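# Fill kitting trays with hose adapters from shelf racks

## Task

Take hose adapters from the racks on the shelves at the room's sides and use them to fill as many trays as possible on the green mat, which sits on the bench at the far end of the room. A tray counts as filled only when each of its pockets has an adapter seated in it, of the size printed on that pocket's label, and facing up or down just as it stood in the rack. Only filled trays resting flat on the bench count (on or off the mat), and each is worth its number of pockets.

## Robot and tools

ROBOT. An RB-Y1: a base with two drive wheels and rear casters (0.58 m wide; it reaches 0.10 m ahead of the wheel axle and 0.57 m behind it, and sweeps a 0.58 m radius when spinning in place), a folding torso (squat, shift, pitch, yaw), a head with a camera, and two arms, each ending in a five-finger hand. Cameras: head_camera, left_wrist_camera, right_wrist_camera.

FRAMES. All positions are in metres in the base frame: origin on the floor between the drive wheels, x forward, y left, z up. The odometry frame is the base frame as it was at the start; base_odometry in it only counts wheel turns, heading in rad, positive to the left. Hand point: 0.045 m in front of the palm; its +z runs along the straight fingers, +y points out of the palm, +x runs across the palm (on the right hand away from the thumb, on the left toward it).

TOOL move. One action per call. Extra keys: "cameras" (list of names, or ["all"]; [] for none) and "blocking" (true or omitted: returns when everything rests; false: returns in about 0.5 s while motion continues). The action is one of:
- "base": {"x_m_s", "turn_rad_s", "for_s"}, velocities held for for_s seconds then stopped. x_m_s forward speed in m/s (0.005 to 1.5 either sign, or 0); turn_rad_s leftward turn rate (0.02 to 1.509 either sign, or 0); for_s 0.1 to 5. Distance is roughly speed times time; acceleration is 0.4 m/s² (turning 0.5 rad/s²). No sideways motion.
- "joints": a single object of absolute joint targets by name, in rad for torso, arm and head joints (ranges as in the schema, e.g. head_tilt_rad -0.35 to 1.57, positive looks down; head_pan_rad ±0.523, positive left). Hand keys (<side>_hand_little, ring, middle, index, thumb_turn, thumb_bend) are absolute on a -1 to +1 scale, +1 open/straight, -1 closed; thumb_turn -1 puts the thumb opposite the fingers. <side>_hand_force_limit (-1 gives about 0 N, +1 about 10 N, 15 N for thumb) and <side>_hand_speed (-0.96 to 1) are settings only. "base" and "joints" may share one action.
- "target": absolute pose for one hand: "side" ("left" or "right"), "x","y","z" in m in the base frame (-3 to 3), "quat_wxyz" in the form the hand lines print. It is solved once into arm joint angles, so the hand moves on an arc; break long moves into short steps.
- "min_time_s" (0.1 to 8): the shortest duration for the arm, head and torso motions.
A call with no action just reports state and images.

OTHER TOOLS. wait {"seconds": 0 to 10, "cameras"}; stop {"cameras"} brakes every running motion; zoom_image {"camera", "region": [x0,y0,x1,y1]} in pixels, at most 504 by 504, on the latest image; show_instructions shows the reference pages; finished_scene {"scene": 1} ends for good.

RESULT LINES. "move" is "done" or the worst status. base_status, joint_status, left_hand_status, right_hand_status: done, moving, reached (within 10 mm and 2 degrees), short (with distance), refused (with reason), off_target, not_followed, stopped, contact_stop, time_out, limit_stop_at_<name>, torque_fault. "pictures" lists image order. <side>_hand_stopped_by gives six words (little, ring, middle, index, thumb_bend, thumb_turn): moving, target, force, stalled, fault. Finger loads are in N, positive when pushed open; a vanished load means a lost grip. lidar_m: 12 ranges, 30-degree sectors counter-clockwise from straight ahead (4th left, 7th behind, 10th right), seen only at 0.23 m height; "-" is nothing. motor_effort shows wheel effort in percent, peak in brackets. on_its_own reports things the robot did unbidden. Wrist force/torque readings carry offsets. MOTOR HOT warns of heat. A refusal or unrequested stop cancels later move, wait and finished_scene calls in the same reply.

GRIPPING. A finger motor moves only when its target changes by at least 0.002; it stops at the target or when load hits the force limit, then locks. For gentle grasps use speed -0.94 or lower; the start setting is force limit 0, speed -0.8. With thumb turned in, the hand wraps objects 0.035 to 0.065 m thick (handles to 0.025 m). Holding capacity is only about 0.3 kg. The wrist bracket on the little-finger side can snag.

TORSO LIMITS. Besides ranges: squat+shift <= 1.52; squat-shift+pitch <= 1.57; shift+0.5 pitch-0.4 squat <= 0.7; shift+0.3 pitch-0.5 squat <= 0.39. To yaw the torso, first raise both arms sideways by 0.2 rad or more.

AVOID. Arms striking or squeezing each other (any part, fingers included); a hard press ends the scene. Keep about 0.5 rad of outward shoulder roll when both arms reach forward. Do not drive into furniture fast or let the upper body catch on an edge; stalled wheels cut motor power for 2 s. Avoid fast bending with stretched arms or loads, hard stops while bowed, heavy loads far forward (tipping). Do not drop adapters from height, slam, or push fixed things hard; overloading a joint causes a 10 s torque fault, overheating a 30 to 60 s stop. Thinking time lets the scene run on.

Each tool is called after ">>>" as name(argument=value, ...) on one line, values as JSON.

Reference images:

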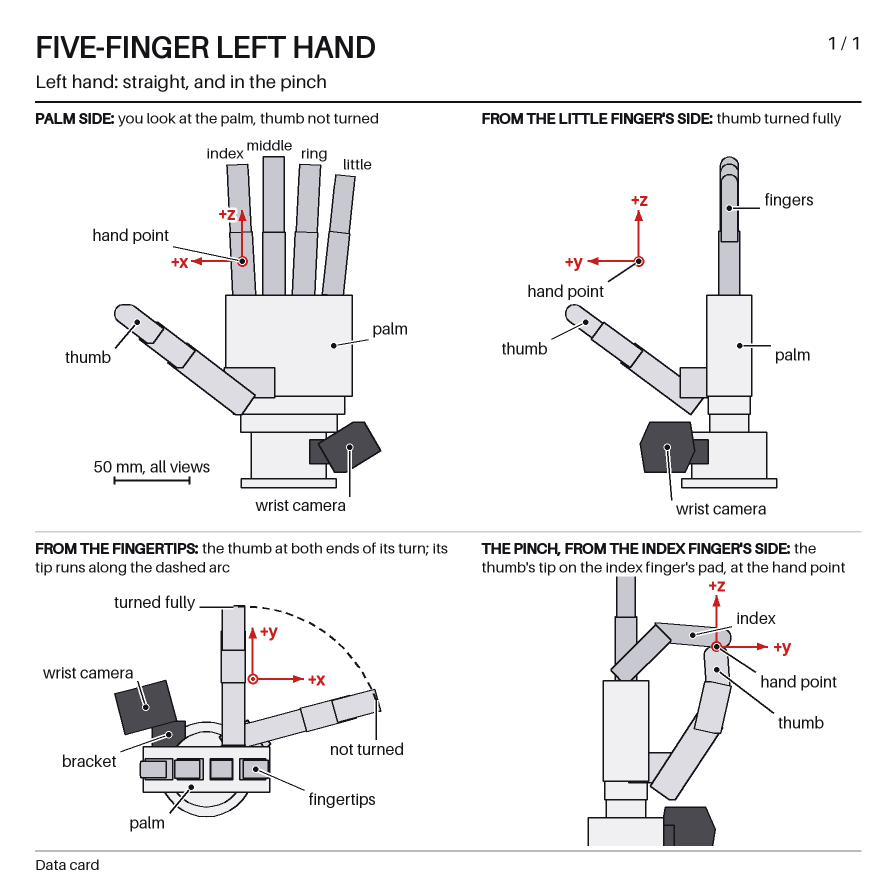

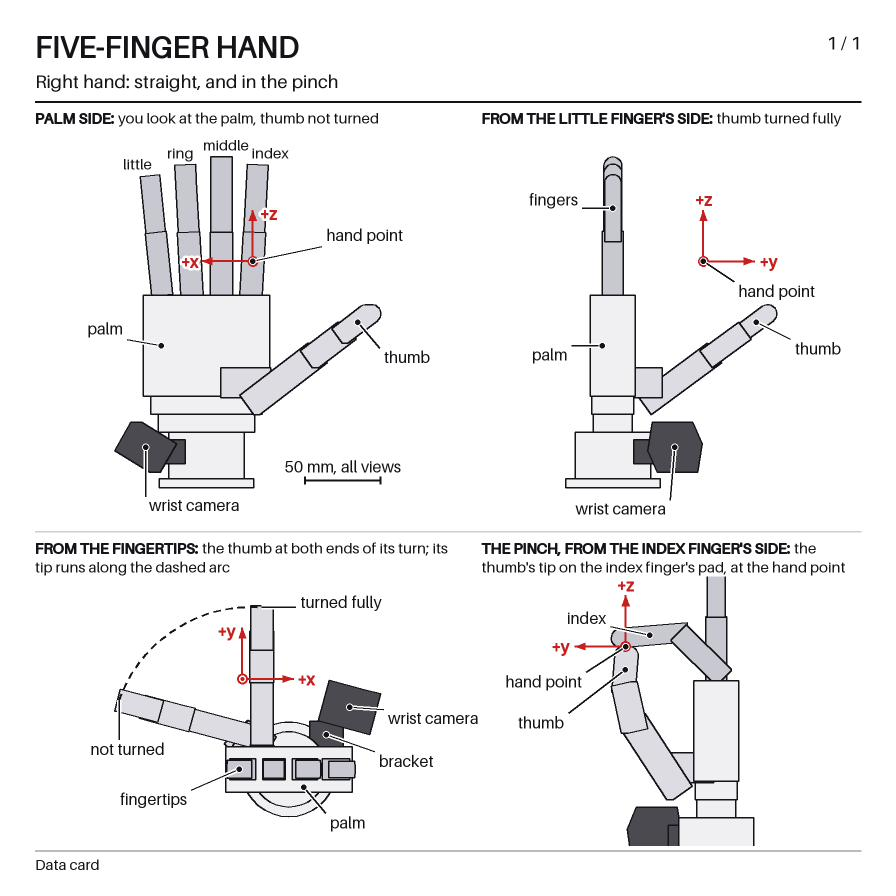

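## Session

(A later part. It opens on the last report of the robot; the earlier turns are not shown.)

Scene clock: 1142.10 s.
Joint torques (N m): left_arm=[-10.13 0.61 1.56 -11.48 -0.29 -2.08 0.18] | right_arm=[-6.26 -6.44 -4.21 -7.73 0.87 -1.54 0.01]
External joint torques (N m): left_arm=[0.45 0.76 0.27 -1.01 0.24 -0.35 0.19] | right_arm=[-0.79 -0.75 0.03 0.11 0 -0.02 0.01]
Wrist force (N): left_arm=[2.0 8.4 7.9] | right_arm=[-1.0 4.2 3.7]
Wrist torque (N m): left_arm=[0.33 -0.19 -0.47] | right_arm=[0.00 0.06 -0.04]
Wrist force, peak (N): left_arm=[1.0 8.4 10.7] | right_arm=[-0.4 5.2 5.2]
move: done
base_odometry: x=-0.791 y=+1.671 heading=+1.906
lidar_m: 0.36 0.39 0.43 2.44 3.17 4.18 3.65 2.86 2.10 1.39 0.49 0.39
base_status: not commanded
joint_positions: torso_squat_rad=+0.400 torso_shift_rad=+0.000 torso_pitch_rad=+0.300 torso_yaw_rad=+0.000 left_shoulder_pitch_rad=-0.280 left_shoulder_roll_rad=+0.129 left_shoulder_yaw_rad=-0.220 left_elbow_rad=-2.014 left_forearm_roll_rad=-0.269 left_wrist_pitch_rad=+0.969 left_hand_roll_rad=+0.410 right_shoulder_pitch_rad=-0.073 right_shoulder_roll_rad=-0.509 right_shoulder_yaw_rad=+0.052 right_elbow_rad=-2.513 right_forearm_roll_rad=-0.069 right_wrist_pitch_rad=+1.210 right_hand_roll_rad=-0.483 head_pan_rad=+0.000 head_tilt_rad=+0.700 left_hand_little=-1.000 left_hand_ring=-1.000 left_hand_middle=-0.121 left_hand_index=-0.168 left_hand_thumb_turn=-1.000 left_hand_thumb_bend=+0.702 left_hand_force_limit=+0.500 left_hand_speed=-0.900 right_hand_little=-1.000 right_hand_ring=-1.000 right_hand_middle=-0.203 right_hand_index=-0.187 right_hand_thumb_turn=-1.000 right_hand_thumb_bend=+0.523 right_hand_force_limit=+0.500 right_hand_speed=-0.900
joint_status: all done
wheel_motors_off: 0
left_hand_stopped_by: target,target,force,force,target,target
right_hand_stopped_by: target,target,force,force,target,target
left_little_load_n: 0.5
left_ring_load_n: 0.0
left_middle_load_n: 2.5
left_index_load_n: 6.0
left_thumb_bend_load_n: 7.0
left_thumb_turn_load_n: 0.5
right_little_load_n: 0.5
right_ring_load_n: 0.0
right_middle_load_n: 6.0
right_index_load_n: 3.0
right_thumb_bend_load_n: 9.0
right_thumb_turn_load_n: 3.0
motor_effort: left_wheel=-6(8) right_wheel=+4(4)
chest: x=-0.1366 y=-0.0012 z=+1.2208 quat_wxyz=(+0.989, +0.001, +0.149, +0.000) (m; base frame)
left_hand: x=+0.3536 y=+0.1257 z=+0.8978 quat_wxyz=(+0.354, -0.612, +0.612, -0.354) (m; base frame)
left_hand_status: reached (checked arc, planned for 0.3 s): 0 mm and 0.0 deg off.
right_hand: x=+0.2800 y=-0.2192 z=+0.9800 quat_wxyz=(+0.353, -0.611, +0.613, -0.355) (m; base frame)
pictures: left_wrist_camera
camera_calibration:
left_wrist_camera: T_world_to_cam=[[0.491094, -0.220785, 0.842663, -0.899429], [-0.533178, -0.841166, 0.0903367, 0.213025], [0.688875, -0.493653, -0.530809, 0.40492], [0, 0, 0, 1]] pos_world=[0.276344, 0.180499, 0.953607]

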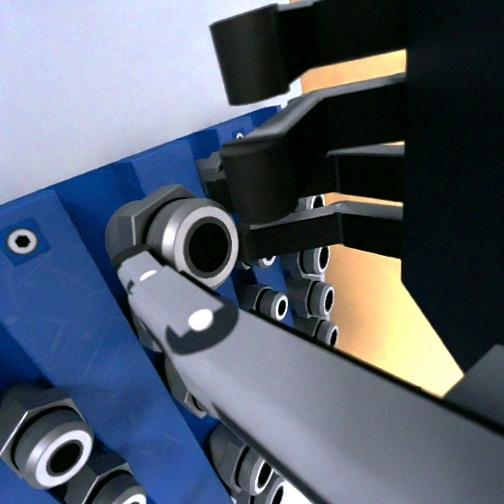

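>>> move(joints={"left_hand_index": -0.62, "left_hand_middle": -0.62, "left_hand_speed": -0.9, "left_hand_force_limit": 0.65}, cameras=["left_wrist_camera","head_camera"])

Scene clock: 1142.70 s.
Joint torques (N m): left_arm=[-10.38 0.82 1.76 -11.46 -0.43 -1.8 0.1] | right_arm=[-6.18 -6.42 -4 -7.67 0.89 -1.6 -0.08]
External joint torques (N m): left_arm=[0.2 0.97 0.47 -1 0.1 -0.07 0.11] | right_arm=[-0.7 -0.73 0.23 0.18 0.01 -0.08 -0.09]
Wrist force (N): left_arm=[1.8 8.2 7.9] | right_arm=[-0.6 4.2 4.3]
Wrist torque (N m): left_arm=[0.30 -0.18 -0.45] | right_arm=[-0.04 -0.09 0.01]
Wrist force, peak (N): left_arm=[1.9 8.7 8.1] | right_arm=[-0.8 4.5 4.8]
move: off_target
base_odometry: x=-0.791 y=+1.671 heading=+1.906
lidar_m: 0.37 0.39 0.45 2.46 3.15 4.17 3.63 2.84 2.11 1.38 0.48 0.38
base_status: not commanded
joint_positions: torso_squat_rad=+0.400 torso_shift_rad=+0.000 torso_pitch_rad=+0.300 torso_yaw_rad=+0.000 left_shoulder_pitch_rad=-0.280 left_shoulder_roll_rad=+0.129 left_shoulder_yaw_rad=-0.220 left_elbow_rad=-2.014 left_forearm_roll_rad=-0.269 left_wrist_pitch_rad=+0.969 left_hand_roll_rad=+0.410 right_shoulder_pitch_rad=-0.073 right_shoulder_roll_rad=-0.509 right_shoulder_yaw_rad=+0.052 right_elbow_rad=-2.513 right_forearm_roll_rad=-0.069 right_wrist_pitch_rad=+1.210 right_hand_roll_rad=-0.483 head_pan_rad=+0.000 head_tilt_rad=+0.700 left_hand_little=-1.000 left_hand_ring=-1.000 left_hand_middle=-0.146 left_hand_index=-0.184 left_hand_thumb_turn=-1.000 left_hand_thumb_bend=+0.703 left_hand_force_limit=+0.650 left_hand_speed=-0.900 right_hand_little=-1.000 right_hand_ring=-1.000 right_hand_middle=-0.203 right_hand_index=-0.187 right_hand_thumb_turn=-1.000 right_hand_thumb_bend=+0.523 right_hand_force_limit=+0.500 right_hand_speed=-0.900
joint_status: left_hand_middle off_target (ended at -0.146, target -0.620); left_hand_index off_target (ended at -0.184, target -0.620); the others done
wheel_motors_off: 0
left_hand_stopped_by: target,target,force,force,target,target
right_hand_stopped_by: target,target,force,force,target,target
left_little_load_n: 0.0
left_ring_load_n: 0.0
left_middle_load_n: 9.0
left_index_load_n: 6.5
left_thumb_bend_load_n: 13.0
left_thumb_turn_load_n: 1.5
right_little_load_n: 0.0
right_ring_load_n: 0.0
right_middle_load_n: 6.0
right_index_load_n: 2.5
right_thumb_bend_load_n: 9.0
right_thumb_turn_load_n: 3.0
motor_effort: left_wheel=-5(8) right_wheel=+4(4)
chest: x=-0.1366 y=-0.0012 z=+1.2208 quat_wxyz=(+0.989, +0.001, +0.149, +0.000) (m; base frame)
left_hand: x=+0.3536 y=+0.1257 z=+0.8978 quat_wxyz=(+0.354, -0.612, +0.612, -0.354) (m; base frame)
right_hand: x=+0.2800 y=-0.2192 z=+0.9800 quat_wxyz=(+0.353, -0.611, +0.613, -0.355) (m; base frame)
pictures: head_camera, left_wrist_camera
camera_calibration:
head_camera: T_world_to_cam=[[-0.0229616, -0.999723, 0.00525953, -0.00843373], [-0.852477, 0.0168308, -0.522494, 0.749429], [0.522261, -0.0164809, -0.852627, 1.17459], [0, 0, 0, 1]] pos_world=[0.0252357, -0.00168658, 1.3931]
left_wrist_camera: T_world_to_cam=[[0.491094, -0.220785, 0.842663, -0.899429], [-0.533178, -0.841166, 0.0903367, 0.213025], [0.688875, -0.493653, -0.530809, 0.40492], [0, 0, 0, 1]] pos_world=[0.276344, 0.180499, 0.953607]

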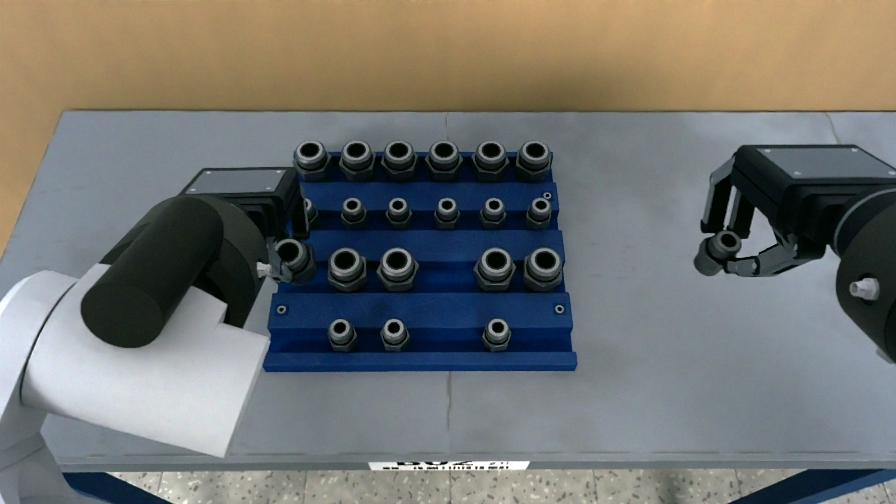

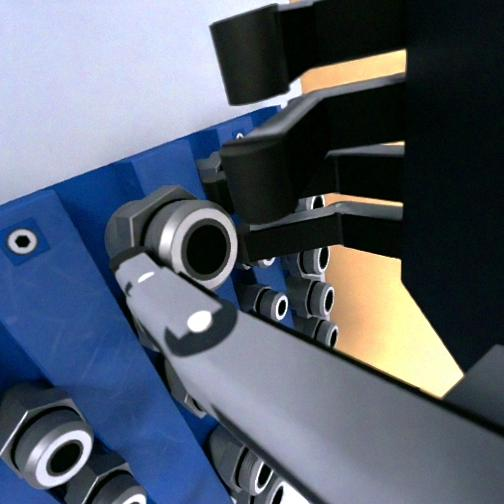

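>>> move(target={"side":"left","x":0.3537,"y":0.1258,"z":0.955,"quat_wxyz":[0.3536,-0.6124,0.6124,-0.3536]})

>>> move(joints={"left_shoulder_pitch_rad":-0.066,"left_shoulder_roll_rad":0.351,"left_shoulder_yaw_rad":0.025,"left_elbow_rad":-2.511,"left_forearm_roll_rad":0.102,"left_wrist_pitch_rad":1.218,"left_hand_roll_rad":0.302}, cameras=["left_wrist_camera","head_camera"])

>>> move(base={"x_m_s":-0.35,"for_s":1.286}, joints={"torso_squat_rad":0.1})

>>> move(base={"turn_rad_s":0.8904,"for_s":2.267})

>>> move(base={"x_m_s":0.9,"for_s":3.281})

>>> move(base={"turn_rad_s":-0.45,"for_s":1.012})

>>> move(base={"x_m_s":0.2,"for_s":0.83}, joints={"left_shoulder_pitch_rad":-0.794,"left_shoulder_roll_rad":0.567,"left_shoulder_yaw_rad":0.675,"left_elbow_rad":-2.223,"left_forearm_roll_rad":0.595,"left_wrist_pitch_rad":1.559,"left_hand_roll_rad":-0.012,"right_shoulder_pitch_rad":-0.68,"right_shoulder_roll_rad":-0.782,"right_shoulder_yaw_rad":-0.438,"right_elbow_rad":-2.309,"right_forearm_roll_rad":-0.58,"right_wrist_pitch_rad":1.446,"right_hand_roll_rad":-0.348}, min_time_s=1.3)

>>> move(joints={"torso_pitch_rad":0.6,"torso_squat_rad":0.2,"head_tilt_rad":0.4}, min_time_s=1.0, cameras=["head_camera"])

Scene clock: 1144.30 s.
Joint torques (N m): left_arm=[-10.11 0.98 3.11 -10.41 -0.49 -2.21 -0.28] | right_arm=[-6.16 -6.47 -4.18 -7.54 0.93 -1.6 -0.15]
External joint torques (N m): left_arm=[1.17 0.82 1.72 -0.64 0.03 -0.43 -0.27] | right_arm=[-0.69 -0.78 0.06 0.3 0.06 -0.09 -0.16]
Wrist force (N): left_arm=[1.9 8.3 7.7] | right_arm=[-0.4 4.6 3.4]
Wrist torque (N m): left_arm=[0.31 -0.20 -0.46] | right_arm=[0.05 -0.03 0.04]
Wrist force, peak (N): left_arm=[1.4 10.9 8.5] | right_arm=[-0.6 4.4 5.1]
move: done
base_odometry: x=-0.791 y=+1.671 heading=+1.906
lidar_m: 0.36 0.38 0.45 2.45 3.16 4.18 3.64 2.84 2.11 1.39 0.48 0.38
base_status: not commanded
joint_positions: torso_squat_rad=+0.400 torso_shift_rad=+0.000 torso_pitch_rad=+0.300 torso_yaw_rad=+0.000 left_shoulder_pitch_rad=-0.360 left_shoulder_roll_rad=+0.130 left_shoulder_yaw_rad=-0.191 left_elbow_rad=-2.164 left_forearm_roll_rad=-0.218 left_wrist_pitch_rad=+1.186 left_hand_roll_rad=+0.347 right_shoulder_pitch_rad=-0.073 right_shoulder_roll_rad=-0.509 right_shoulder_yaw_rad=+0.052 right_elbow_rad=-2.513 right_forearm_roll_rad=-0.069 right_wrist_pitch_rad=+1.210 right_hand_roll_rad=-0.483 head_pan_rad=+0.000 head_tilt_rad=+0.700 left_hand_little=-1.000 left_hand_ring=-1.000 left_hand_middle=-0.146 left_hand_index=-0.184 left_hand_thumb_turn=-1.000 left_hand_thumb_bend=+0.703 left_hand_force_limit=+0.650 left_hand_speed=-0.900 right_hand_little=-1.000 right_hand_ring=-1.000 right_hand_middle=-0.203 right_hand_index=-0.187 right_hand_thumb_turn=-1.000 right_hand_thumb_bend=+0.523 right_hand_force_limit=+0.500 right_hand_speed=-0.900
joint_status: all done
wheel_motors_off: 0
left_hand_stopped_by: target,target,force,force,target,target
right_hand_stopped_by: target,target,force,force,target,target
left_little_load_n: 0.0
left_ring_load_n: 0.0
left_middle_load_n: 9.5
left_index_load_n: 6.0
left_thumb_bend_load_n: 13.0
left_thumb_turn_load_n: 1.5
right_little_load_n: 0.0
right_ring_load_n: 0.0
right_middle_load_n: 6.0
right_index_load_n: 3.0
right_thumb_bend_load_n: 8.5
right_thumb_turn_load_n: 3.0
motor_effort: left_wheel=-7(8) right_wheel=+4(5)
chest: x=-0.1365 y=-0.0012 z=+1.2208 quat_wxyz=(+0.989, +0.001, +0.149, +0.000) (m; base frame)
left_hand: x=+0.3535 y=+0.1254 z=+0.9548 quat_wxyz=(+0.354, -0.612, +0.612, -0.354) (m; base frame)
left_hand_status: reached (checked arc, planned for 0.4 s): 0 mm and 0.1 deg off.
right_hand: x=+0.2800 y=-0.2192 z=+0.9800 quat_wxyz=(+0.353, -0.611, +0.613, -0.355) (m; base frame)
pictures: none

Scene clock: 1145.57 s.
Joint torques (N m): left_arm=[-5.76 4.57 3.86 -10.14 -0.79 -1.86 -0.03] | right_arm=[-6.21 -6.42 -4.17 -7.44 1.03 -1.64 -0.1]
External joint torques (N m): left_arm=[0.3 0.25 0.53 -1.17 -0.33 -0.06 -0.03] | right_arm=[-0.74 -0.73 0.06 0.4 0.15 -0.12 -0.11]
Wrist force (N): left_arm=[1.9 8.3 8.0] | right_arm=[-0.6 3.8 4.5]
Wrist torque (N m): left_arm=[0.29 -0.20 -0.45] | right_arm=[-0.18 -0.01 -0.03]
Wrist force, peak (N): left_arm=[0.0 9.3 8.9] | right_arm=[-0.8 5.0 4.1]
move: done
base_odometry: x=-0.791 y=+1.671 heading=+1.906
lidar_m: 0.37 0.39 0.45 2.44 3.16 4.18 3.66 2.86 2.11 1.39 0.48 0.38
base_status: not commanded
joint_positions: torso_squat_rad=+0.400 torso_shift_rad=+0.000 torso_pitch_rad=+0.300 torso_yaw_rad=+0.000 left_shoulder_pitch_rad=-0.066 left_shoulder_roll_rad=+0.351 left_shoulder_yaw_rad=+0.025 left_elbow_rad=-2.511 left_forearm_roll_rad=+0.102 left_wrist_pitch_rad=+1.218 left_hand_roll_rad=+0.302 right_shoulder_pitch_rad=-0.073 right_shoulder_roll_rad=-0.509 right_shoulder_yaw_rad=+0.052 right_elbow_rad=-2.513 right_forearm_roll_rad=-0.069 right_wrist_pitch_rad=+1.210 right_hand_roll_rad=-0.483 head_pan_rad=+0.000 head_tilt_rad=+0.700 left_hand_little=-1.000 left_hand_ring=-1.000 left_hand_middle=-0.146 left_hand_index=-0.184 left_hand_thumb_turn=-1.000 left_hand_thumb_bend=+0.703 left_hand_force_limit=+0.650 left_hand_speed=-0.900 right_hand_little=-1.000 right_hand_ring=-1.000 right_hand_middle=-0.203 right_hand_index=-0.187 right_hand_thumb_turn=-1.000 right_hand_thumb_bend=+0.523 right_hand_force_limit=+0.500 right_hand_speed=-0.900
joint_status: all done
wheel_motors_off: 0
left_hand_stopped_by: target,target,force,force,target,target
right_hand_stopped_by: target,target,force,force,target,target
left_little_load_n: 0.0
left_ring_load_n: 0.0
left_middle_load_n: 9.5
left_index_load_n: 6.5
left_thumb_bend_load_n: 13.0
left_thumb_turn_load_n: 1.5
right_little_load_n: 0.0
right_ring_load_n: 0.0
right_middle_load_n: 6.0
right_index_load_n: 3.0
right_thumb_bend_load_n: 9.0
right_thumb_turn_load_n: 3.0
motor_effort: left_wheel=-8(10) right_wheel=+4(4)
chest: x=-0.1365 y=-0.0011 z=+1.2208 quat_wxyz=(+0.989, +0.001, +0.149, +0.000) (m; base frame)
left_hand: x=+0.2801 y=+0.2197 z=+0.9805 quat_wxyz=(+0.356, -0.613, +0.611, -0.353) (m; base frame)
right_hand: x=+0.2800 y=-0.2192 z=+0.9800 quat_wxyz=(+0.353, -0.611, +0.613, -0.355) (m; base frame)
pictures: head_camera, left_wrist_camera
camera_calibration:
head_camera: T_world_to_cam=[[-0.0229276, -0.999723, 0.00539676, -0.00852526], [-0.852478, 0.0167301, -0.522495, 0.749429], [0.522259, -0.0165802, -0.852625, 1.17459], [0, 0, 0, 1]] pos_world=[0.0252357, -0.00158605, 1.3931]
left_wrist_camera: T_world_to_cam=[[0.490193, -0.22138, 0.843031, -0.912267], [-0.529944, -0.843598, 0.0866153, 0.248741], [0.692004, -0.489218, -0.530845, 0.543994], [0, 0, 0, 1]] pos_world=[0.20256, 0.274011, 1.0363]

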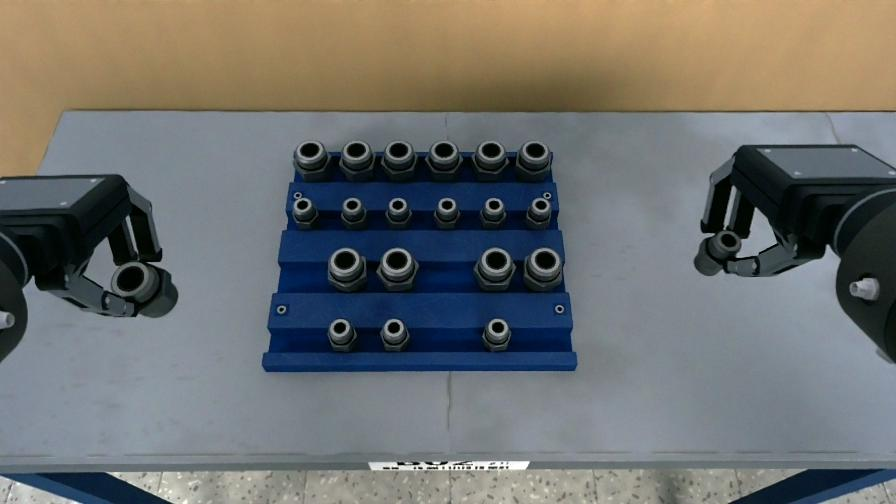

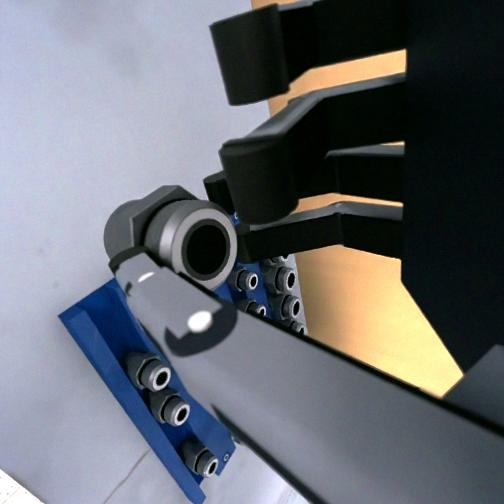

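Scene clock: 1148.53 s.
Joint torques (N m): left_arm=[-5.66 4.72 3.73 -10.21 -0.81 -1.86 -0.08] | right_arm=[-6.34 -6.11 -4.13 -7.58 0.92 -1.61 -0.14]
External joint torques (N m): left_arm=[0.4 0.39 0.39 -1.24 -0.35 -0.06 -0.07] | right_arm=[-0.87 -0.42 0.1 0.27 0.05 -0.09 -0.14]
Wrist force (N): left_arm=[1.8 8.7 8.0] | right_arm=[-0.6 4.4 4.7]
Wrist torque (N m): left_arm=[0.38 -0.19 -0.49] | right_arm=[-0.07 -0.06 0.00]
Wrist force, peak (N): left_arm=[1.7 8.4 8.5] | right_arm=[-0.6 4.6 5.3]
move: done
base_odometry: x=-0.641 y=+1.242 heading=+1.905
lidar_m: 0.82 0.75 1.50 3.03 3.18 3.71 3.20 2.83 2.10 2.03 1.15 0.76
base_status: done (sent for 1.3 of 1.3 s)
joint_positions: torso_squat_rad=+0.100 torso_shift_rad=+0.000 torso_pitch_rad=+0.300 torso_yaw_rad=+0.000 left_shoulder_pitch_rad=-0.066 left_shoulder_roll_rad=+0.351 left_shoulder_yaw_rad=+0.025 left_elbow_rad=-2.511 left_forearm_roll_rad=+0.102 left_wrist_pitch_rad=+1.218 left_hand_roll_rad=+0.302 right_shoulder_pitch_rad=-0.073 right_shoulder_roll_rad=-0.509 right_shoulder_yaw_rad=+0.052 right_elbow_rad=-2.513 right_forearm_roll_rad=-0.069 right_wrist_pitch_rad=+1.210 right_hand_roll_rad=-0.483 head_pan_rad=+0.000 head_tilt_rad=+0.700 left_hand_little=-1.000 left_hand_ring=-1.000 left_hand_middle=-0.146 left_hand_index=-0.184 left_hand_thumb_turn=-1.000 left_hand_thumb_bend=+0.703 left_hand_force_limit=+0.650 left_hand_speed=-0.900 right_hand_little=-1.000 right_hand_ring=-1.000 right_hand_middle=-0.203 right_hand_index=-0.187 right_hand_thumb_turn=-1.000 right_hand_thumb_bend=+0.523 right_hand_force_limit=+0.500 right_hand_speed=-0.900
joint_status: all done
wheel_motors_off: 0
left_hand_stopped_by: target,target,force,force,target,target
right_hand_stopped_by: target,target,force,force,target,target
left_little_load_n: 0.5
left_ring_load_n: 0.0
left_middle_load_n: 9.0
left_index_load_n: 6.5
left_thumb_bend_load_n: 13.0
left_thumb_turn_load_n: 1.0
right_little_load_n: 0.0
right_ring_load_n: 0.0
right_middle_load_n: 5.5
right_index_load_n: 3.0
right_thumb_bend_load_n: 9.0
right_thumb_turn_load_n: 3.5
motor_effort: left_wheel=-11(31) right_wheel=+5(26)
chest: x=-0.1365 y=-0.0012 z=+1.2726 quat_wxyz=(+0.989, +0.001, +0.149, +0.000) (m; base frame)
left_hand: x=+0.2801 y=+0.2197 z=+1.0323 quat_wxyz=(+0.356, -0.613, +0.611, -0.353) (m; base frame)
right_hand: x=+0.2800 y=-0.2192 z=+1.0318 quat_wxyz=(+0.353, -0.611, +0.613, -0.355) (m; base frame)
pictures: none

Scene clock: 1152.90 s.
Joint torques (N m): left_arm=[-5.78 4.3 3.77 -10.2 -0.52 -1.85 -0.12] | right_arm=[-6.28 -6.42 -4.15 -7.55 0.91 -1.58 -0.08]
External joint torques (N m): left_arm=[0.28 -0.02 0.44 -1.23 -0.06 -0.05 -0.11] | right_arm=[-0.8 -0.73 0.09 0.29 0.04 -0.06 -0.09]
Wrist force (N): left_arm=[1.6 8.5 7.9] | right_arm=[-0.9 4.2 3.9]
Wrist torque (N m): left_arm=[0.33 -0.15 -0.49] | right_arm=[-0.07 0.05 0.00]
Wrist force, peak (N): left_arm=[1.9 8.6 8.2] | right_arm=[-0.6 5.5 4.2]
move: done
base_odometry: x=-0.641 y=+1.242 heading=-2.360
lidar_m: 3.12 3.80 3.20 3.07 2.14 2.02 1.27 0.78 0.84 0.76 1.39 3.04
base_status: done (sent for 2.27 of 2.27 s)
joint_positions: torso_squat_rad=+0.100 torso_shift_rad=+0.000 torso_pitch_rad=+0.300 torso_yaw_rad=+0.000 left_shoulder_pitch_rad=-0.066 left_shoulder_roll_rad=+0.351 left_shoulder_yaw_rad=+0.025 left_elbow_rad=-2.511 left_forearm_roll_rad=+0.102 left_wrist_pitch_rad=+1.218 left_hand_roll_rad=+0.302 right_shoulder_pitch_rad=-0.073 right_shoulder_roll_rad=-0.509 right_shoulder_yaw_rad=+0.052 right_elbow_rad=-2.513 right_forearm_roll_rad=-0.069 right_wrist_pitch_rad=+1.210 right_hand_roll_rad=-0.483 head_pan_rad=+0.000 head_tilt_rad=+0.700 left_hand_little=-1.000 left_hand_ring=-1.000 left_hand_middle=-0.146 left_hand_index=-0.184 left_hand_thumb_turn=-1.000 left_hand_thumb_bend=+0.703 left_hand_force_limit=+0.650 left_hand_speed=-0.900 right_hand_little=-1.000 right_hand_ring=-1.000 right_hand_middle=-0.203 right_hand_index=-0.187 right_hand_thumb_turn=-1.000 right_hand_thumb_bend=+0.523 right_hand_force_limit=+0.500 right_hand_speed=-0.900
joint_status: not commanded
wheel_motors_off: 0
left_hand_stopped_by: target,target,force,force,target,target
right_hand_stopped_by: target,target,force,force,target,target
left_little_load_n: 0.0
left_ring_load_n: 0.0
left_middle_load_n: 9.5
left_index_load_n: 6.5
left_thumb_bend_load_n: 13.0
left_thumb_turn_load_n: 1.5
right_little_load_n: 0.0
right_ring_load_n: 0.0
right_middle_load_n: 5.5
right_index_load_n: 3.0
right_thumb_bend_load_n: 9.0
right_thumb_turn_load_n: 3.5
motor_effort: left_wheel=+4(31) right_wheel=+5(22)
chest: x=-0.1365 y=-0.0012 z=+1.2726 quat_wxyz=(+0.989, +0.001, +0.149, +0.000) (m; base frame)
left_hand: x=+0.2801 y=+0.2197 z=+1.0323 quat_wxyz=(+0.356, -0.613, +0.611, -0.353) (m; base frame)
right_hand: x=+0.2800 y=-0.2192 z=+1.0318 quat_wxyz=(+0.353, -0.611, +0.613, -0.355) (m; base frame)
pictures: none

Scene clock: 1158.53 s.
Joint torques (N m): left_arm=[-5.28 4.59 4.26 -10.07 -0.65 -1.83 -0.08] | right_arm=[-5.64 -6.26 -4.2 -7.67 0.93 -1.58 -0.12]
External joint torques (N m): left_arm=[0.78 0.26 0.92 -1.09 -0.2 -0.03 -0.07] | right_arm=[-0.17 -0.57 0.04 0.17 0.05 -0.07 -0.13]
Wrist force (N): left_arm=[1.8 8.4 8.1] | right_arm=[-0.4 4.1 4.3]
Wrist torque (N m): left_arm=[0.30 -0.18 -0.47] | right_arm=[-0.10 -0.08 0.01]
Wrist force, peak (N): left_arm=[1.5 8.5 8.7] | right_arm=[-0.9 4.8 5.6]
move: done
base_odometry: x=-2.728 y=-0.829 heading=-2.360
lidar_m: 0.41 0.55 1.31 2.33 2.84 4.65 3.28 2.49 2.34 0.63 0.44 0.41
base_status: done (sent for 3.27 of 3.27 s)
joint_positions: torso_squat_rad=+0.100 torso_shift_rad=+0.000 torso_pitch_rad=+0.300 torso_yaw_rad=+0.000 left_shoulder_pitch_rad=-0.066 left_shoulder_roll_rad=+0.351 left_shoulder_yaw_rad=+0.025 left_elbow_rad=-2.511 left_forearm_roll_rad=+0.102 left_wrist_pitch_rad=+1.218 left_hand_roll_rad=+0.302 right_shoulder_pitch_rad=-0.073 right_shoulder_roll_rad=-0.509 right_shoulder_yaw_rad=+0.052 right_elbow_rad=-2.513 right_forearm_roll_rad=-0.069 right_wrist_pitch_rad=+1.210 right_hand_roll_rad=-0.483 head_pan_rad=+0.000 head_tilt_rad=+0.700 left_hand_little=-1.000 left_hand_ring=-1.000 left_hand_middle=-0.146 left_hand_index=-0.184 left_hand_thumb_turn=-1.000 left_hand_thumb_bend=+0.703 left_hand_force_limit=+0.650 left_hand_speed=-0.900 right_hand_little=-1.000 right_hand_ring=-1.000 right_hand_middle=-0.203 right_hand_index=-0.187 right_hand_thumb_turn=-1.000 right_hand_thumb_bend=+0.523 right_hand_force_limit=+0.500 right_hand_speed=-0.900
joint_status: not commanded
wheel_motors_off: 0
left_hand_stopped_by: target,target,force,force,target,target
right_hand_stopped_by: target,target,force,force,target,target
left_little_load_n: 0.0
left_ring_load_n: 0.0
left_middle_load_n: 9.0
left_index_load_n: 6.5
left_thumb_bend_load_n: 13.0
left_thumb_turn_load_n: 1.0
right_little_load_n: 0.0
right_ring_load_n: 0.0
right_middle_load_n: 6.0
right_index_load_n: 3.0
right_thumb_bend_load_n: 9.0
right_thumb_turn_load_n: 3.0
motor_effort: left_wheel=+8(52) right_wheel=-5(27)
chest: x=-0.1365 y=-0.0012 z=+1.2726 quat_wxyz=(+0.989, +0.001, +0.150, +0.000) (m; base frame)
left_hand: x=+0.2801 y=+0.2197 z=+1.0322 quat_wxyz=(+0.356, -0.613, +0.611, -0.353) (m; base frame)
right_hand: x=+0.2801 y=-0.2192 z=+1.0318 quat_wxyz=(+0.353, -0.612, +0.613, -0.355) (m; base frame)
pictures: none

Scene clock: 1160.77 s.
Joint torques (N m): left_arm=[-5.62 4.19 3.96 -9.94 -0.44 -1.79 0.14] | right_arm=[-5.79 -6.46 -4.21 -7.71 0.87 -1.64 -0.13]
External joint torques (N m): left_arm=[0.44 -0.13 0.63 -0.97 0.02 0.01 0.15] | right_arm=[-0.31 -0.77 0.03 0.14 0 -0.12 -0.13]
Wrist force (N): left_arm=[1.7 8.5 7.8] | right_arm=[-0.9 4.1 3.9]
Wrist torque (N m): left_arm=[0.37 -0.16 -0.48] | right_arm=[-0.08 0.00 -0.04]
Wrist force, peak (N): left_arm=[1.3 8.7 8.2] | right_arm=[-1.2 5.1 4.5]
move: done
base_odometry: x=-2.728 y=-0.829 heading=-2.809
lidar_m: 0.40 0.42 0.60 2.28 2.36 2.84 4.65 2.90 2.44 1.57 0.60 0.43
base_status: done (sent for 1 of 1 s)
joint_positions: torso_squat_rad=+0.100 torso_shift_rad=+0.000 torso_pitch_rad=+0.300 torso_yaw_rad=+0.000 left_shoulder_pitch_rad=-0.066 left_shoulder_roll_rad=+0.351 left_shoulder_yaw_rad=+0.025 left_elbow_rad=-2.511 left_forearm_roll_rad=+0.102 left_wrist_pitch_rad=+1.218 left_hand_roll_rad=+0.302 right_shoulder_pitch_rad=-0.073 right_shoulder_roll_rad=-0.509 right_shoulder_yaw_rad=+0.052 right_elbow_rad=-2.513 right_forearm_roll_rad=-0.069 right_wrist_pitch_rad=+1.210 right_hand_roll_rad=-0.483 head_pan_rad=+0.000 head_tilt_rad=+0.700 left_hand_little=-1.000 left_hand_ring=-1.000 left_hand_middle=-0.146 left_hand_index=-0.184 left_hand_thumb_turn=-1.000 left_hand_thumb_bend=+0.703 left_hand_force_limit=+0.650 left_hand_speed=-0.900 right_hand_little=-1.000 right_hand_ring=-1.000 right_hand_middle=-0.203 right_hand_index=-0.187 right_hand_thumb_turn=-1.000 right_hand_thumb_bend=+0.523 right_hand_force_limit=+0.500 right_hand_speed=-0.900
joint_status: not commanded
wheel_motors_off: 0
left_hand_stopped_by: target,target,force,force,target,target
right_hand_stopped_by: target,target,force,force,target,target
left_little_load_n: 0.5
left_ring_load_n: 0.0
left_middle_load_n: 9.5
left_index_load_n: 7.0
left_thumb_bend_load_n: 13.0
left_thumb_turn_load_n: 1.5
right_little_load_n: 0.0
right_ring_load_n: 0.0
right_middle_load_n: 5.5
right_index_load_n: 3.0
right_thumb_bend_load_n: 8.5
right_thumb_turn_load_n: 3.0
motor_effort: left_wheel=+6(33) right_wheel=+2(21)
chest: x=-0.1365 y=-0.0012 z=+1.2726 quat_wxyz=(+0.989, +0.001, +0.150, +0.000) (m; base frame)
left_hand: x=+0.2801 y=+0.2197 z=+1.0322 quat_wxyz=(+0.356, -0.613, +0.611, -0.353) (m; base frame)
right_hand: x=+0.2801 y=-0.2192 z=+1.0318 quat_wxyz=(+0.353, -0.611, +0.613, -0.355) (m; base frame)
pictures: none

Scene clock: 1162.47 s.
Joint torques (N m): left_arm=[-11.88 13.24 3.46 -5.01 -0.13 -2.36 0.02] | right_arm=[-12.09 -14.47 -5.19 -3.25 0.79 -1.8 0.07]
External joint torques (N m): left_arm=[1.62 1.08 1.44 -0.26 -0.17 -0.26 0.03] | right_arm=[-0.26 -2.54 -0.29 0.19 0.08 0.01 0.06]
Wrist force (N): left_arm=[1.4 9.3 5.7] | right_arm=[-0.5 5.0 1.6]
Wrist torque (N m): left_arm=[0.43 -0.18 -0.50] | right_arm=[0.07 0.07 0.00]
Wrist force, peak (N): left_arm=[2.0 9.7 7.9] | right_arm=[-1.0 5.7 4.2]
move: done
base_odometry: x=-2.886 y=-0.884 heading=-2.810
lidar_m: 0.24 0.26 0.35 1.01 2.37 2.99 4.81 3.03 2.44 0.95 0.35 0.26
base_status: done (sent for 0.83 of 0.83 s)
joint_positions: torso_squat_rad=+0.100 torso_shift_rad=+0.000 torso_pitch_rad=+0.300 torso_yaw_rad=+0.000 left_shoulder_pitch_rad=-0.794 left_shoulder_roll_rad=+0.567 left_shoulder_yaw_rad=+0.675 left_elbow_rad=-2.223 left_forearm_roll_rad=+0.595 left_wrist_pitch_rad=+1.559 left_hand_roll_rad=-0.012 right_shoulder_pitch_rad=-0.680 right_shoulder_roll_rad=-0.782 right_shoulder_yaw_rad=-0.438 right_elbow_rad=-2.309 right_forearm_roll_rad=-0.580 right_wrist_pitch_rad=+1.446 right_hand_roll_rad=-0.348 head_pan_rad=+0.000 head_tilt_rad=+0.700 left_hand_little=-1.000 left_hand_ring=-1.000 left_hand_middle=-0.146 left_hand_index=-0.184 left_hand_thumb_turn=-1.000 left_hand_thumb_bend=+0.703 left_hand_force_limit=+0.650 left_hand_speed=-0.900 right_hand_little=-1.000 right_hand_ring=-1.000 right_hand_middle=-0.203 right_hand_index=-0.187 right_hand_thumb_turn=-1.000 right_hand_thumb_bend=+0.523 right_hand_force_limit=+0.500 right_hand_speed=-0.900
joint_status: all done
wheel_motors_off: 0
left_hand_stopped_by: target,target,force,force,target,target
right_hand_stopped_by: target,target,force,force,target,target
left_little_load_n: 0.0
left_ring_load_n: 0.0
left_middle_load_n: 9.0
left_index_load_n: 6.5
left_thumb_bend_load_n: 13.0
left_thumb_turn_load_n: 1.5
right_little_load_n: 0.0
right_ring_load_n: 0.0
right_middle_load_n: 5.5
right_index_load_n: 2.5
right_thumb_bend_load_n: 9.0
right_thumb_turn_load_n: 3.0
motor_effort: left_wheel=-6(42) right_wheel=+2(24)
chest: x=-0.1364 y=-0.0012 z=+1.2726 quat_wxyz=(+0.989, +0.001, +0.150, +0.000) (m; base frame)
left_hand: x=+0.3865 y=+0.3399 z=+1.2854 quat_wxyz=(+0.441, -0.553, +0.553, -0.441) (m; base frame)
right_hand: x=+0.3864 y=-0.2999 z=+1.2850 quat_wxyz=(+0.441, -0.553, +0.553, -0.440) (m; base frame)
pictures: none

Scene clock: 1163.80 s.
Joint torques (N m): left_arm=[-9.49 13.06 4.92 -7.2 0.05 -1.98 0.04] | right_arm=[-10.02 -14.54 -5.99 -4.99 0.64 -1.86 0.1]
External joint torques (N m): left_arm=[1.1 0.57 1.5 -0.74 -0.01 -0.1 0.04] | right_arm=[-0.86 -2.44 -0.19 0.04 -0.04 -0.25 0.1]
Wrist force (N): left_arm=[1.6 8.4 8.1] | right_arm=[-1.0 3.5 3.8]
Wrist torque (N m): left_arm=[0.31 -0.14 -0.48] | right_arm=[-0.19 0.10 -0.05]
Wrist force, peak (N): left_arm=[1.4 9.3 8.5] | right_arm=[-1.1 5.2 5.0]
move: done
base_odometry: x=-2.886 y=-0.884 heading=-2.810
lidar_m: 0.24 0.25 0.35 1.02 2.39 2.97 4.81 3.04 2.42 0.96 0.36 0.26
base_status: not commanded
joint_positions: torso_squat_rad=+0.200 torso_shift_rad=+0.000 torso_pitch_rad=+0.600 torso_yaw_rad=+0.000 left_shoulder_pitch_rad=-0.794 left_shoulder_roll_rad=+0.567 left_shoulder_yaw_rad=+0.675 left_elbow_rad=-2.223 left_forearm_roll_rad=+0.595 left_wrist_pitch_rad=+1.559 left_hand_roll_rad=-0.012 right_shoulder_pitch_rad=-0.680 right_shoulder_roll_rad=-0.782 right_shoulder_yaw_rad=-0.438 right_elbow_rad=-2.309 right_forearm_roll_rad=-0.580 right_wrist_pitch_rad=+1.446 right_hand_roll_rad=-0.348 head_pan_rad=+0.000 head_tilt_rad=+0.400 left_hand_little=-1.000 left_hand_ring=-1.000 left_hand_middle=-0.146 left_hand_index=-0.184 left_hand_thumb_turn=-1.000 left_hand_thumb_bend=+0.703 left_hand_force_limit=+0.650 left_hand_speed=-0.900 right_hand_little=-1.000 right_hand_ring=-1.000 right_hand_middle=-0.203 right_hand_index=-0.187 right_hand_thumb_turn=-1.000 right_hand_thumb_bend=+0.523 right_hand_force_limit=+0.500 right_hand_speed=-0.900
joint_status: all done
wheel_motors_off: 0
left_hand_stopped_by: target,target,force,force,target,target
right_hand_stopped_by: target,target,force,force,target,target
left_little_load_n: 0.0
left_ring_load_n: 0.0
left_middle_load_n: 9.0
left_index_load_n: 6.5
left_thumb_bend_load_n: 13.0
left_thumb_turn_load_n: 1.5
right_little_load_n: 0.0
right_ring_load_n: 0.0
right_middle_load_n: 5.5
right_index_load_n: 3.0
right_thumb_bend_load_n: 9.0
right_thumb_turn_load_n: 3.5
motor_effort: left_wheel=-10(13) right_wheel=+3(6)
chest: x=-0.0532 y=-0.0012 z=+1.2219 quat_wxyz=(+0.955, +0.001, +0.296, +0.000) (m; base frame)
left_hand: x=+0.4501 y=+0.3402 z=+1.0796 quat_wxyz=(+0.353, -0.612, +0.613, -0.353) (m; base frame)
right_hand: x=+0.4501 y=-0.2998 z=+1.0792 quat_wxyz=(+0.353, -0.612, +0.613, -0.353) (m; base frame)
pictures: head_camera
camera_calibration:
head_camera: T_world_to_cam=[[-0.0232028, -0.999716, 0.00547204, -0.00543616], [-0.852633, 0.0169305, -0.522236, 0.847531], [0.521995, -0.016783, -0.852783, 1.07831], [0, 0, 0, 1]] pos_world=[0.159636, -0.00168661, 1.3622]

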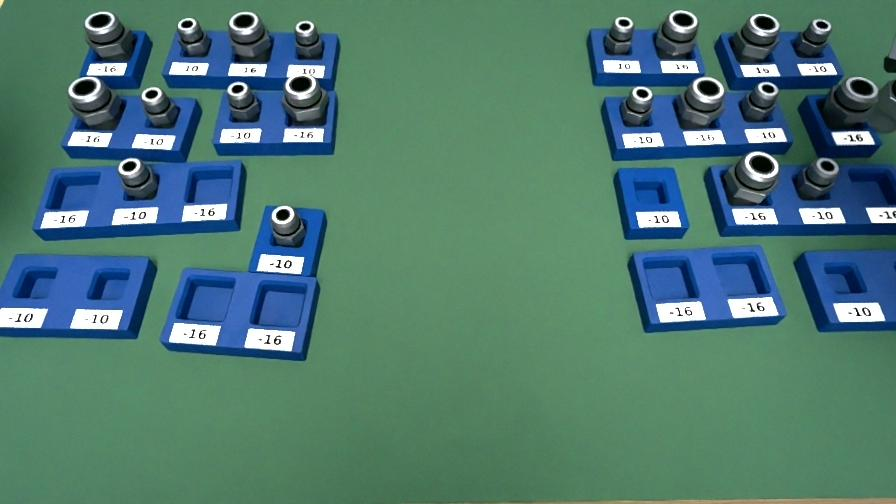

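>>> zoom_image(camera="head_camera", region=[30, 155, 120, 225])

>>> zoom_image(camera="head_camera", region=[610, 160, 690, 220])

Scaled by 5.600 from the camera's 896x504 image, which has a finer 1280x720 frame.

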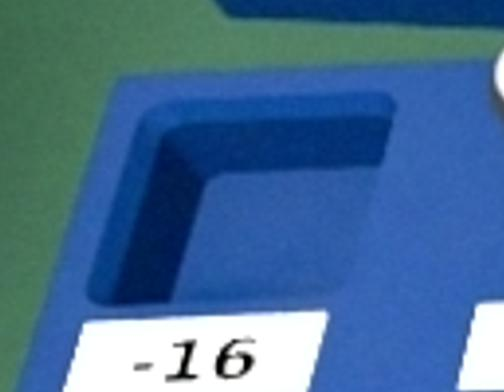

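Scaled by 6.300 from the camera's 896x504 image, which has a finer 1280x720 frame.

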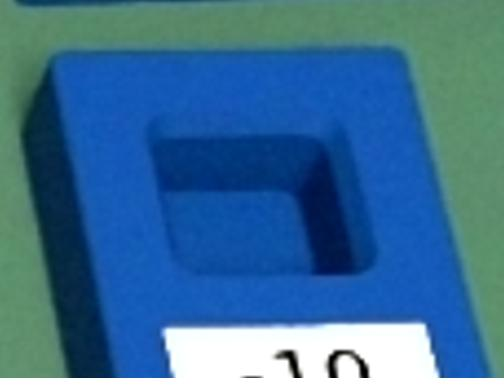

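>>> move(target={"side":"left","x":0.505,"y":0.3115,"z":1.01,"quat_wxyz":[0.3536,-0.6124,0.6124,-0.3536]})

>>> move(target={"side":"left","x":0.5170,"y":0.3115,"z":0.977,"quat_wxyz":[0.3536,-0.6124,0.6124,-0.3536]}, cameras=["head_camera"])

>>> zoom_image(camera="head_camera", region=[20, 130, 140, 220])

Scene clock: 1166.00 s.
Joint torques (N m): left_arm=[-12.63 11.91 3.74 -9.16 0.18 -1.86 -0.14] | right_arm=[-10.19 -14.48 -5.82 -4.94 0.66 -1.75 -0.03]
External joint torques (N m): left_arm=[0.23 1.04 0.88 -0.41 0 0.01 -0.13] | right_arm=[-1.03 -2.38 -0.02 0.08 -0.02 -0.15 -0.03]
Wrist force (N): left_arm=[1.7 8.7 8.1] | right_arm=[-0.6 4.5 3.8]
Wrist torque (N m): left_arm=[0.36 -0.13 -0.48] | right_arm=[-0.01 0.01 0.03]
Wrist force, peak (N): left_arm=[1.7 10.0 9.0] | right_arm=[-0.4 4.8 5.0]
move: done
base_odometry: x=-2.886 y=-0.884 heading=-2.810
lidar_m: 0.23 0.25 0.36 1.02 2.37 2.97 4.81 3.03 2.43 0.96 0.35 0.26
base_status: not commanded
joint_positions: torso_squat_rad=+0.200 torso_shift_rad=+0.000 torso_pitch_rad=+0.600 torso_yaw_rad=+0.000 left_shoulder_pitch_rad=-0.819 left_shoulder_roll_rad=+0.429 left_shoulder_yaw_rad=+0.509 left_elbow_rad=-2.007 left_forearm_roll_rad=+0.409 left_wrist_pitch_rad=+1.286 left_hand_roll_rad=-0.079 right_shoulder_pitch_rad=-0.680 right_shoulder_roll_rad=-0.782 right_shoulder_yaw_rad=-0.438 right_elbow_rad=-2.309 right_forearm_roll_rad=-0.580 right_wrist_pitch_rad=+1.446 right_hand_roll_rad=-0.348 head_pan_rad=+0.000 head_tilt_rad=+0.400 left_hand_little=-1.000 left_hand_ring=-1.000 left_hand_middle=-0.146 left_hand_index=-0.184 left_hand_thumb_turn=-1.000 left_hand_thumb_bend=+0.703 left_hand_force_limit=+0.650 left_hand_speed=-0.900 right_hand_little=-1.000 right_hand_ring=-1.000 right_hand_middle=-0.203 right_hand_index=-0.187 right_hand_thumb_turn=-1.000 right_hand_thumb_bend=+0.523 right_hand_force_limit=+0.500 right_hand_speed=-0.900
joint_status: all done
wheel_motors_off: 0
left_hand_stopped_by: target,target,force,force,target,target
right_hand_stopped_by: target,target,force,force,target,target
left_little_load_n: 0.0
left_ring_load_n: 0.0
left_middle_load_n: 9.0
left_index_load_n: 6.5
left_thumb_bend_load_n: 13.0
left_thumb_turn_load_n: 1.5
right_little_load_n: 0.0
right_ring_load_n: 0.0
right_middle_load_n: 5.5
right_index_load_n: 3.0
right_thumb_bend_load_n: 9.0
right_thumb_turn_load_n: 3.0
motor_effort: left_wheel=-7(10) right_wheel=+3(5)
chest: x=-0.0532 y=-0.0012 z=+1.2219 quat_wxyz=(+0.955, +0.001, +0.296, +0.000) (m; base frame)
left_hand: x=+0.5045 y=+0.3114 z=+1.0100 quat_wxyz=(+0.354, -0.612, +0.612, -0.353) (m; base frame)
left_hand_status: reached (checked arc, planned for 0.5 s): 1 mm and 0.0 deg off.
right_hand: x=+0.4500 y=-0.2998 z=+1.0793 quat_wxyz=(+0.353, -0.612, +0.613, -0.353) (m; base frame)
pictures: none

Scene clock: 1167.03 s.
Joint torques (N m): left_arm=[-11.61 10.77 2.26 -10.34 0.09 -1.82 0.04] | right_arm=[-10.11 -14.32 -5.67 -4.85 0.62 -1.67 0]
External joint torques (N m): left_arm=[1.53 0.14 -0.4 -0.88 -0.17 0.05 0.04] | right_arm=[-0.95 -2.22 0.12 0.18 -0.06 -0.07 -0.01]
Wrist force (N): left_arm=[1.5 8.5 8.0] | right_arm=[-0.7 3.7 4.1]
Wrist torque (N m): left_arm=[0.35 -0.16 -0.47] | right_arm=[-0.15 0.03 0.01]
Wrist force, peak (N): left_arm=[1.7 10.0 8.6] | right_arm=[-1.8 4.6 5.4]
move: done
base_odometry: x=-2.886 y=-0.884 heading=-2.810
lidar_m: 0.24 0.25 0.36 1.01 2.37 2.97 4.81 3.03 2.44 0.96 0.35 0.25
base_status: not commanded
joint_positions: torso_squat_rad=+0.200 torso_shift_rad=+0.000 torso_pitch_rad=+0.600 torso_yaw_rad=+0.000 left_shoulder_pitch_rad=-0.806 left_shoulder_roll_rad=+0.392 left_shoulder_yaw_rad=+0.491 left_elbow_rad=-1.905 left_forearm_roll_rad=+0.394 left_wrist_pitch_rad=+1.162 left_hand_roll_rad=-0.126 right_shoulder_pitch_rad=-0.680 right_shoulder_roll_rad=-0.782 right_shoulder_yaw_rad=-0.438 right_elbow_rad=-2.309 right_forearm_roll_rad=-0.580 right_wrist_pitch_rad=+1.446 right_hand_roll_rad=-0.348 head_pan_rad=+0.000 head_tilt_rad=+0.400 left_hand_little=-1.000 left_hand_ring=-1.000 left_hand_middle=-0.146 left_hand_index=-0.184 left_hand_thumb_turn=-1.000 left_hand_thumb_bend=+0.703 left_hand_force_limit=+0.650 left_hand_speed=-0.900 right_hand_little=-1.000 right_hand_ring=-1.000 right_hand_middle=-0.203 right_hand_index=-0.187 right_hand_thumb_turn=-1.000 right_hand_thumb_bend=+0.523 right_hand_force_limit=+0.500 right_hand_speed=-0.900
joint_status: all done
wheel_motors_off: 0
left_hand_stopped_by: target,target,force,force,target,target
right_hand_stopped_by: target,target,force,force,target,target
left_little_load_n: 0.0
left_ring_load_n: 0.0
left_middle_load_n: 9.0
left_index_load_n: 6.5
left_thumb_bend_load_n: 12.5
left_thumb_turn_load_n: 1.5
right_little_load_n: 0.0
right_ring_load_n: 0.5
right_middle_load_n: 5.5
right_index_load_n: 3.0
right_thumb_bend_load_n: 9.0
right_thumb_turn_load_n: 3.0
motor_effort: left_wheel=-6(8) right_wheel=+4(5)
chest: x=-0.0532 y=-0.0011 z=+1.2219 quat_wxyz=(+0.955, +0.001, +0.296, +0.000) (m; base frame)
left_hand: x=+0.5168 y=+0.3116 z=+0.9771 quat_wxyz=(+0.354, -0.612, +0.612, -0.353) (m; base frame)
left_hand_status: reached (checked arc, planned for 0.4 s): 0 mm and 0.0 deg off.
right_hand: x=+0.4500 y=-0.2998 z=+1.0793 quat_wxyz=(+0.353, -0.612, +0.613, -0.353) (m; base frame)
pictures: head_camera
camera_calibration:
head_camera: T_world_to_cam=[[-0.0232028, -0.999716, 0.00546717, -0.00533189], [-0.852516, 0.0169294, -0.522426, 0.847684], [0.522185, -0.0167826, -0.852667, 1.07817], [0, 0, 0, 1]] pos_world=[0.159535, -0.00158661, 1.3622]

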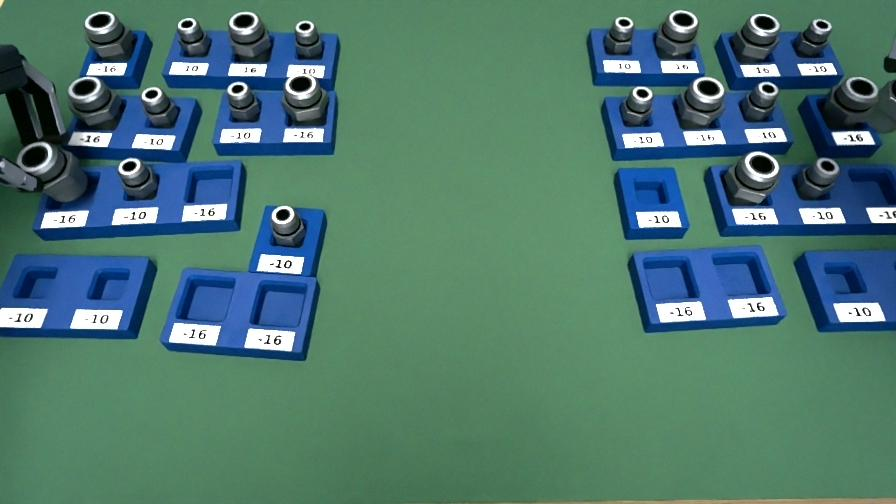

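Scaled by 4.200 from the camera's 896x504 image, which has a finer 1280x720 frame.

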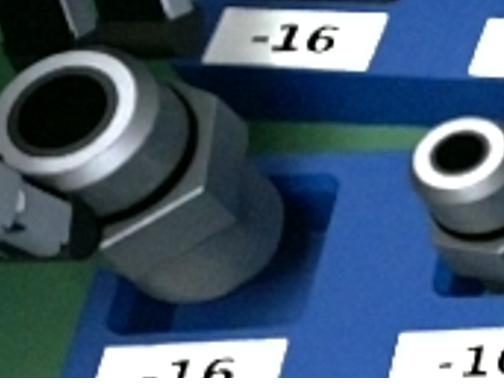

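>>> move(target={"side":"left","x":0.5182,"y":0.3092,"z":0.966,"quat_wxyz":[0.3536,-0.6124,0.6124,-0.3536]}, cameras=["head_camera"])

>>> zoom_image(camera="head_camera", region=[20, 130, 140, 220])

Scene clock: 1167.97 s.
Joint torques (N m): left_arm=[-12.01 11.07 2.18 -10.38 0.29 -1.98 0.03] | right_arm=[-10.01 -14.56 -5.88 -4.93 0.54 -1.78 0.1]
External joint torques (N m): left_arm=[1.09 0.67 -0.39 -0.75 0.02 -0.12 0.04] | right_arm=[-0.85 -2.46 -0.08 0.09 -0.15 -0.17 0.09]
Wrist force (N): left_arm=[1.6 8.5 7.8] | right_arm=[-0.7 4.4 4.4]
Wrist torque (N m): left_arm=[0.35 -0.18 -0.45] | right_arm=[-0.08 -0.04 0.00]
Wrist force, peak (N): left_arm=[1.4 10.3 8.8] | right_arm=[-1.6 4.5 4.9]
move: done
base_odometry: x=-2.886 y=-0.884 heading=-2.810
lidar_m: 0.24 0.25 0.35 1.01 2.38 2.97 4.82 3.04 2.44 0.96 0.36 0.26
base_status: not commanded
joint_positions: torso_squat_rad=+0.200 torso_shift_rad=+0.000 torso_pitch_rad=+0.600 torso_yaw_rad=+0.000 left_shoulder_pitch_rad=-0.796 left_shoulder_roll_rad=+0.376 left_shoulder_yaw_rad=+0.482 left_elbow_rad=-1.885 left_forearm_roll_rad=+0.386 left_wrist_pitch_rad=+1.127 left_hand_roll_rad=-0.136 right_shoulder_pitch_rad=-0.680 right_shoulder_roll_rad=-0.782 right_shoulder_yaw_rad=-0.438 right_elbow_rad=-2.309 right_forearm_roll_rad=-0.580 right_wrist_pitch_rad=+1.446 right_hand_roll_rad=-0.348 head_pan_rad=+0.000 head_tilt_rad=+0.400 left_hand_little=-1.000 left_hand_ring=-1.000 left_hand_middle=-0.146 left_hand_index=-0.184 left_hand_thumb_turn=-1.000 left_hand_thumb_bend=+0.703 left_hand_force_limit=+0.650 left_hand_speed=-0.900 right_hand_little=-1.000 right_hand_ring=-1.000 right_hand_middle=-0.203 right_hand_index=-0.187 right_hand_thumb_turn=-1.000 right_hand_thumb_bend=+0.523 right_hand_force_limit=+0.500 right_hand_speed=-0.900
joint_status: all done
wheel_motors_off: 0
left_hand_stopped_by: target,target,force,force,target,target
right_hand_stopped_by: target,target,force,force,target,target
left_little_load_n: 0.0
left_ring_load_n: 0.0
left_middle_load_n: 9.5
left_index_load_n: 6.5
left_thumb_bend_load_n: 13.0
left_thumb_turn_load_n: 1.0
right_little_load_n: 0.0
right_ring_load_n: 0.0
right_middle_load_n: 5.5
right_index_load_n: 3.0
right_thumb_bend_load_n: 9.0
right_thumb_turn_load_n: 3.0
motor_effort: left_wheel=-7(9) right_wheel=+3(5)
chest: x=-0.0532 y=-0.0011 z=+1.2219 quat_wxyz=(+0.955, +0.001, +0.296, +0.000) (m; base frame)
left_hand: x=+0.5176 y=+0.3092 z=+0.9662 quat_wxyz=(+0.353, -0.613, +0.612, -0.353) (m; base frame)
left_hand_status: reached (checked arc, planned for 0.2 s): 1 mm and 0.0 deg off.
right_hand: x=+0.4500 y=-0.2998 z=+1.0793 quat_wxyz=(+0.353, -0.612, +0.613, -0.353) (m; base frame)
pictures: head_camera
camera_calibration:
head_camera: T_world_to_cam=[[-0.0232028, -0.999716, 0.00546717, -0.00533189], [-0.852516, 0.0169294, -0.522426, 0.847684], [0.522185, -0.0167826, -0.852667, 1.07817], [0, 0, 0, 1]] pos_world=[0.159535, -0.00158661, 1.3622]

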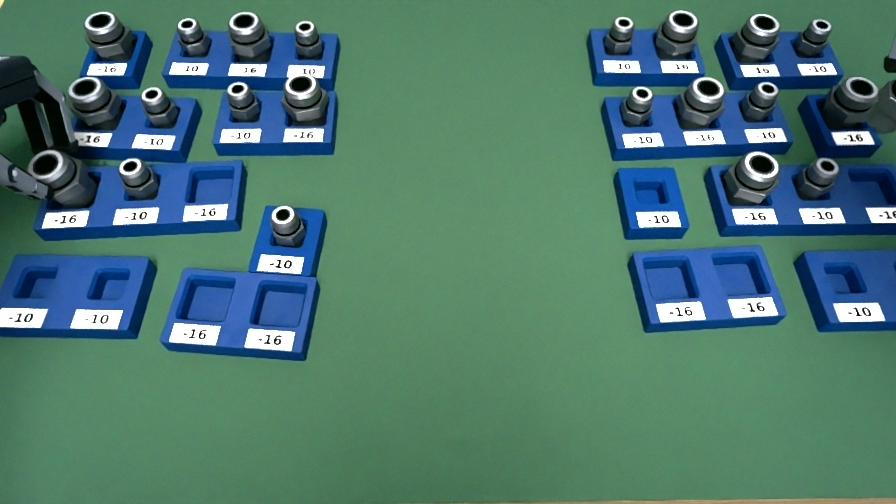

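Scaled by 4.200 from the camera's 896x504 image, which has a finer 1280x720 frame.

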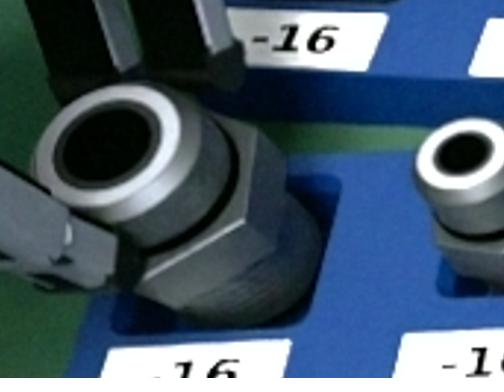

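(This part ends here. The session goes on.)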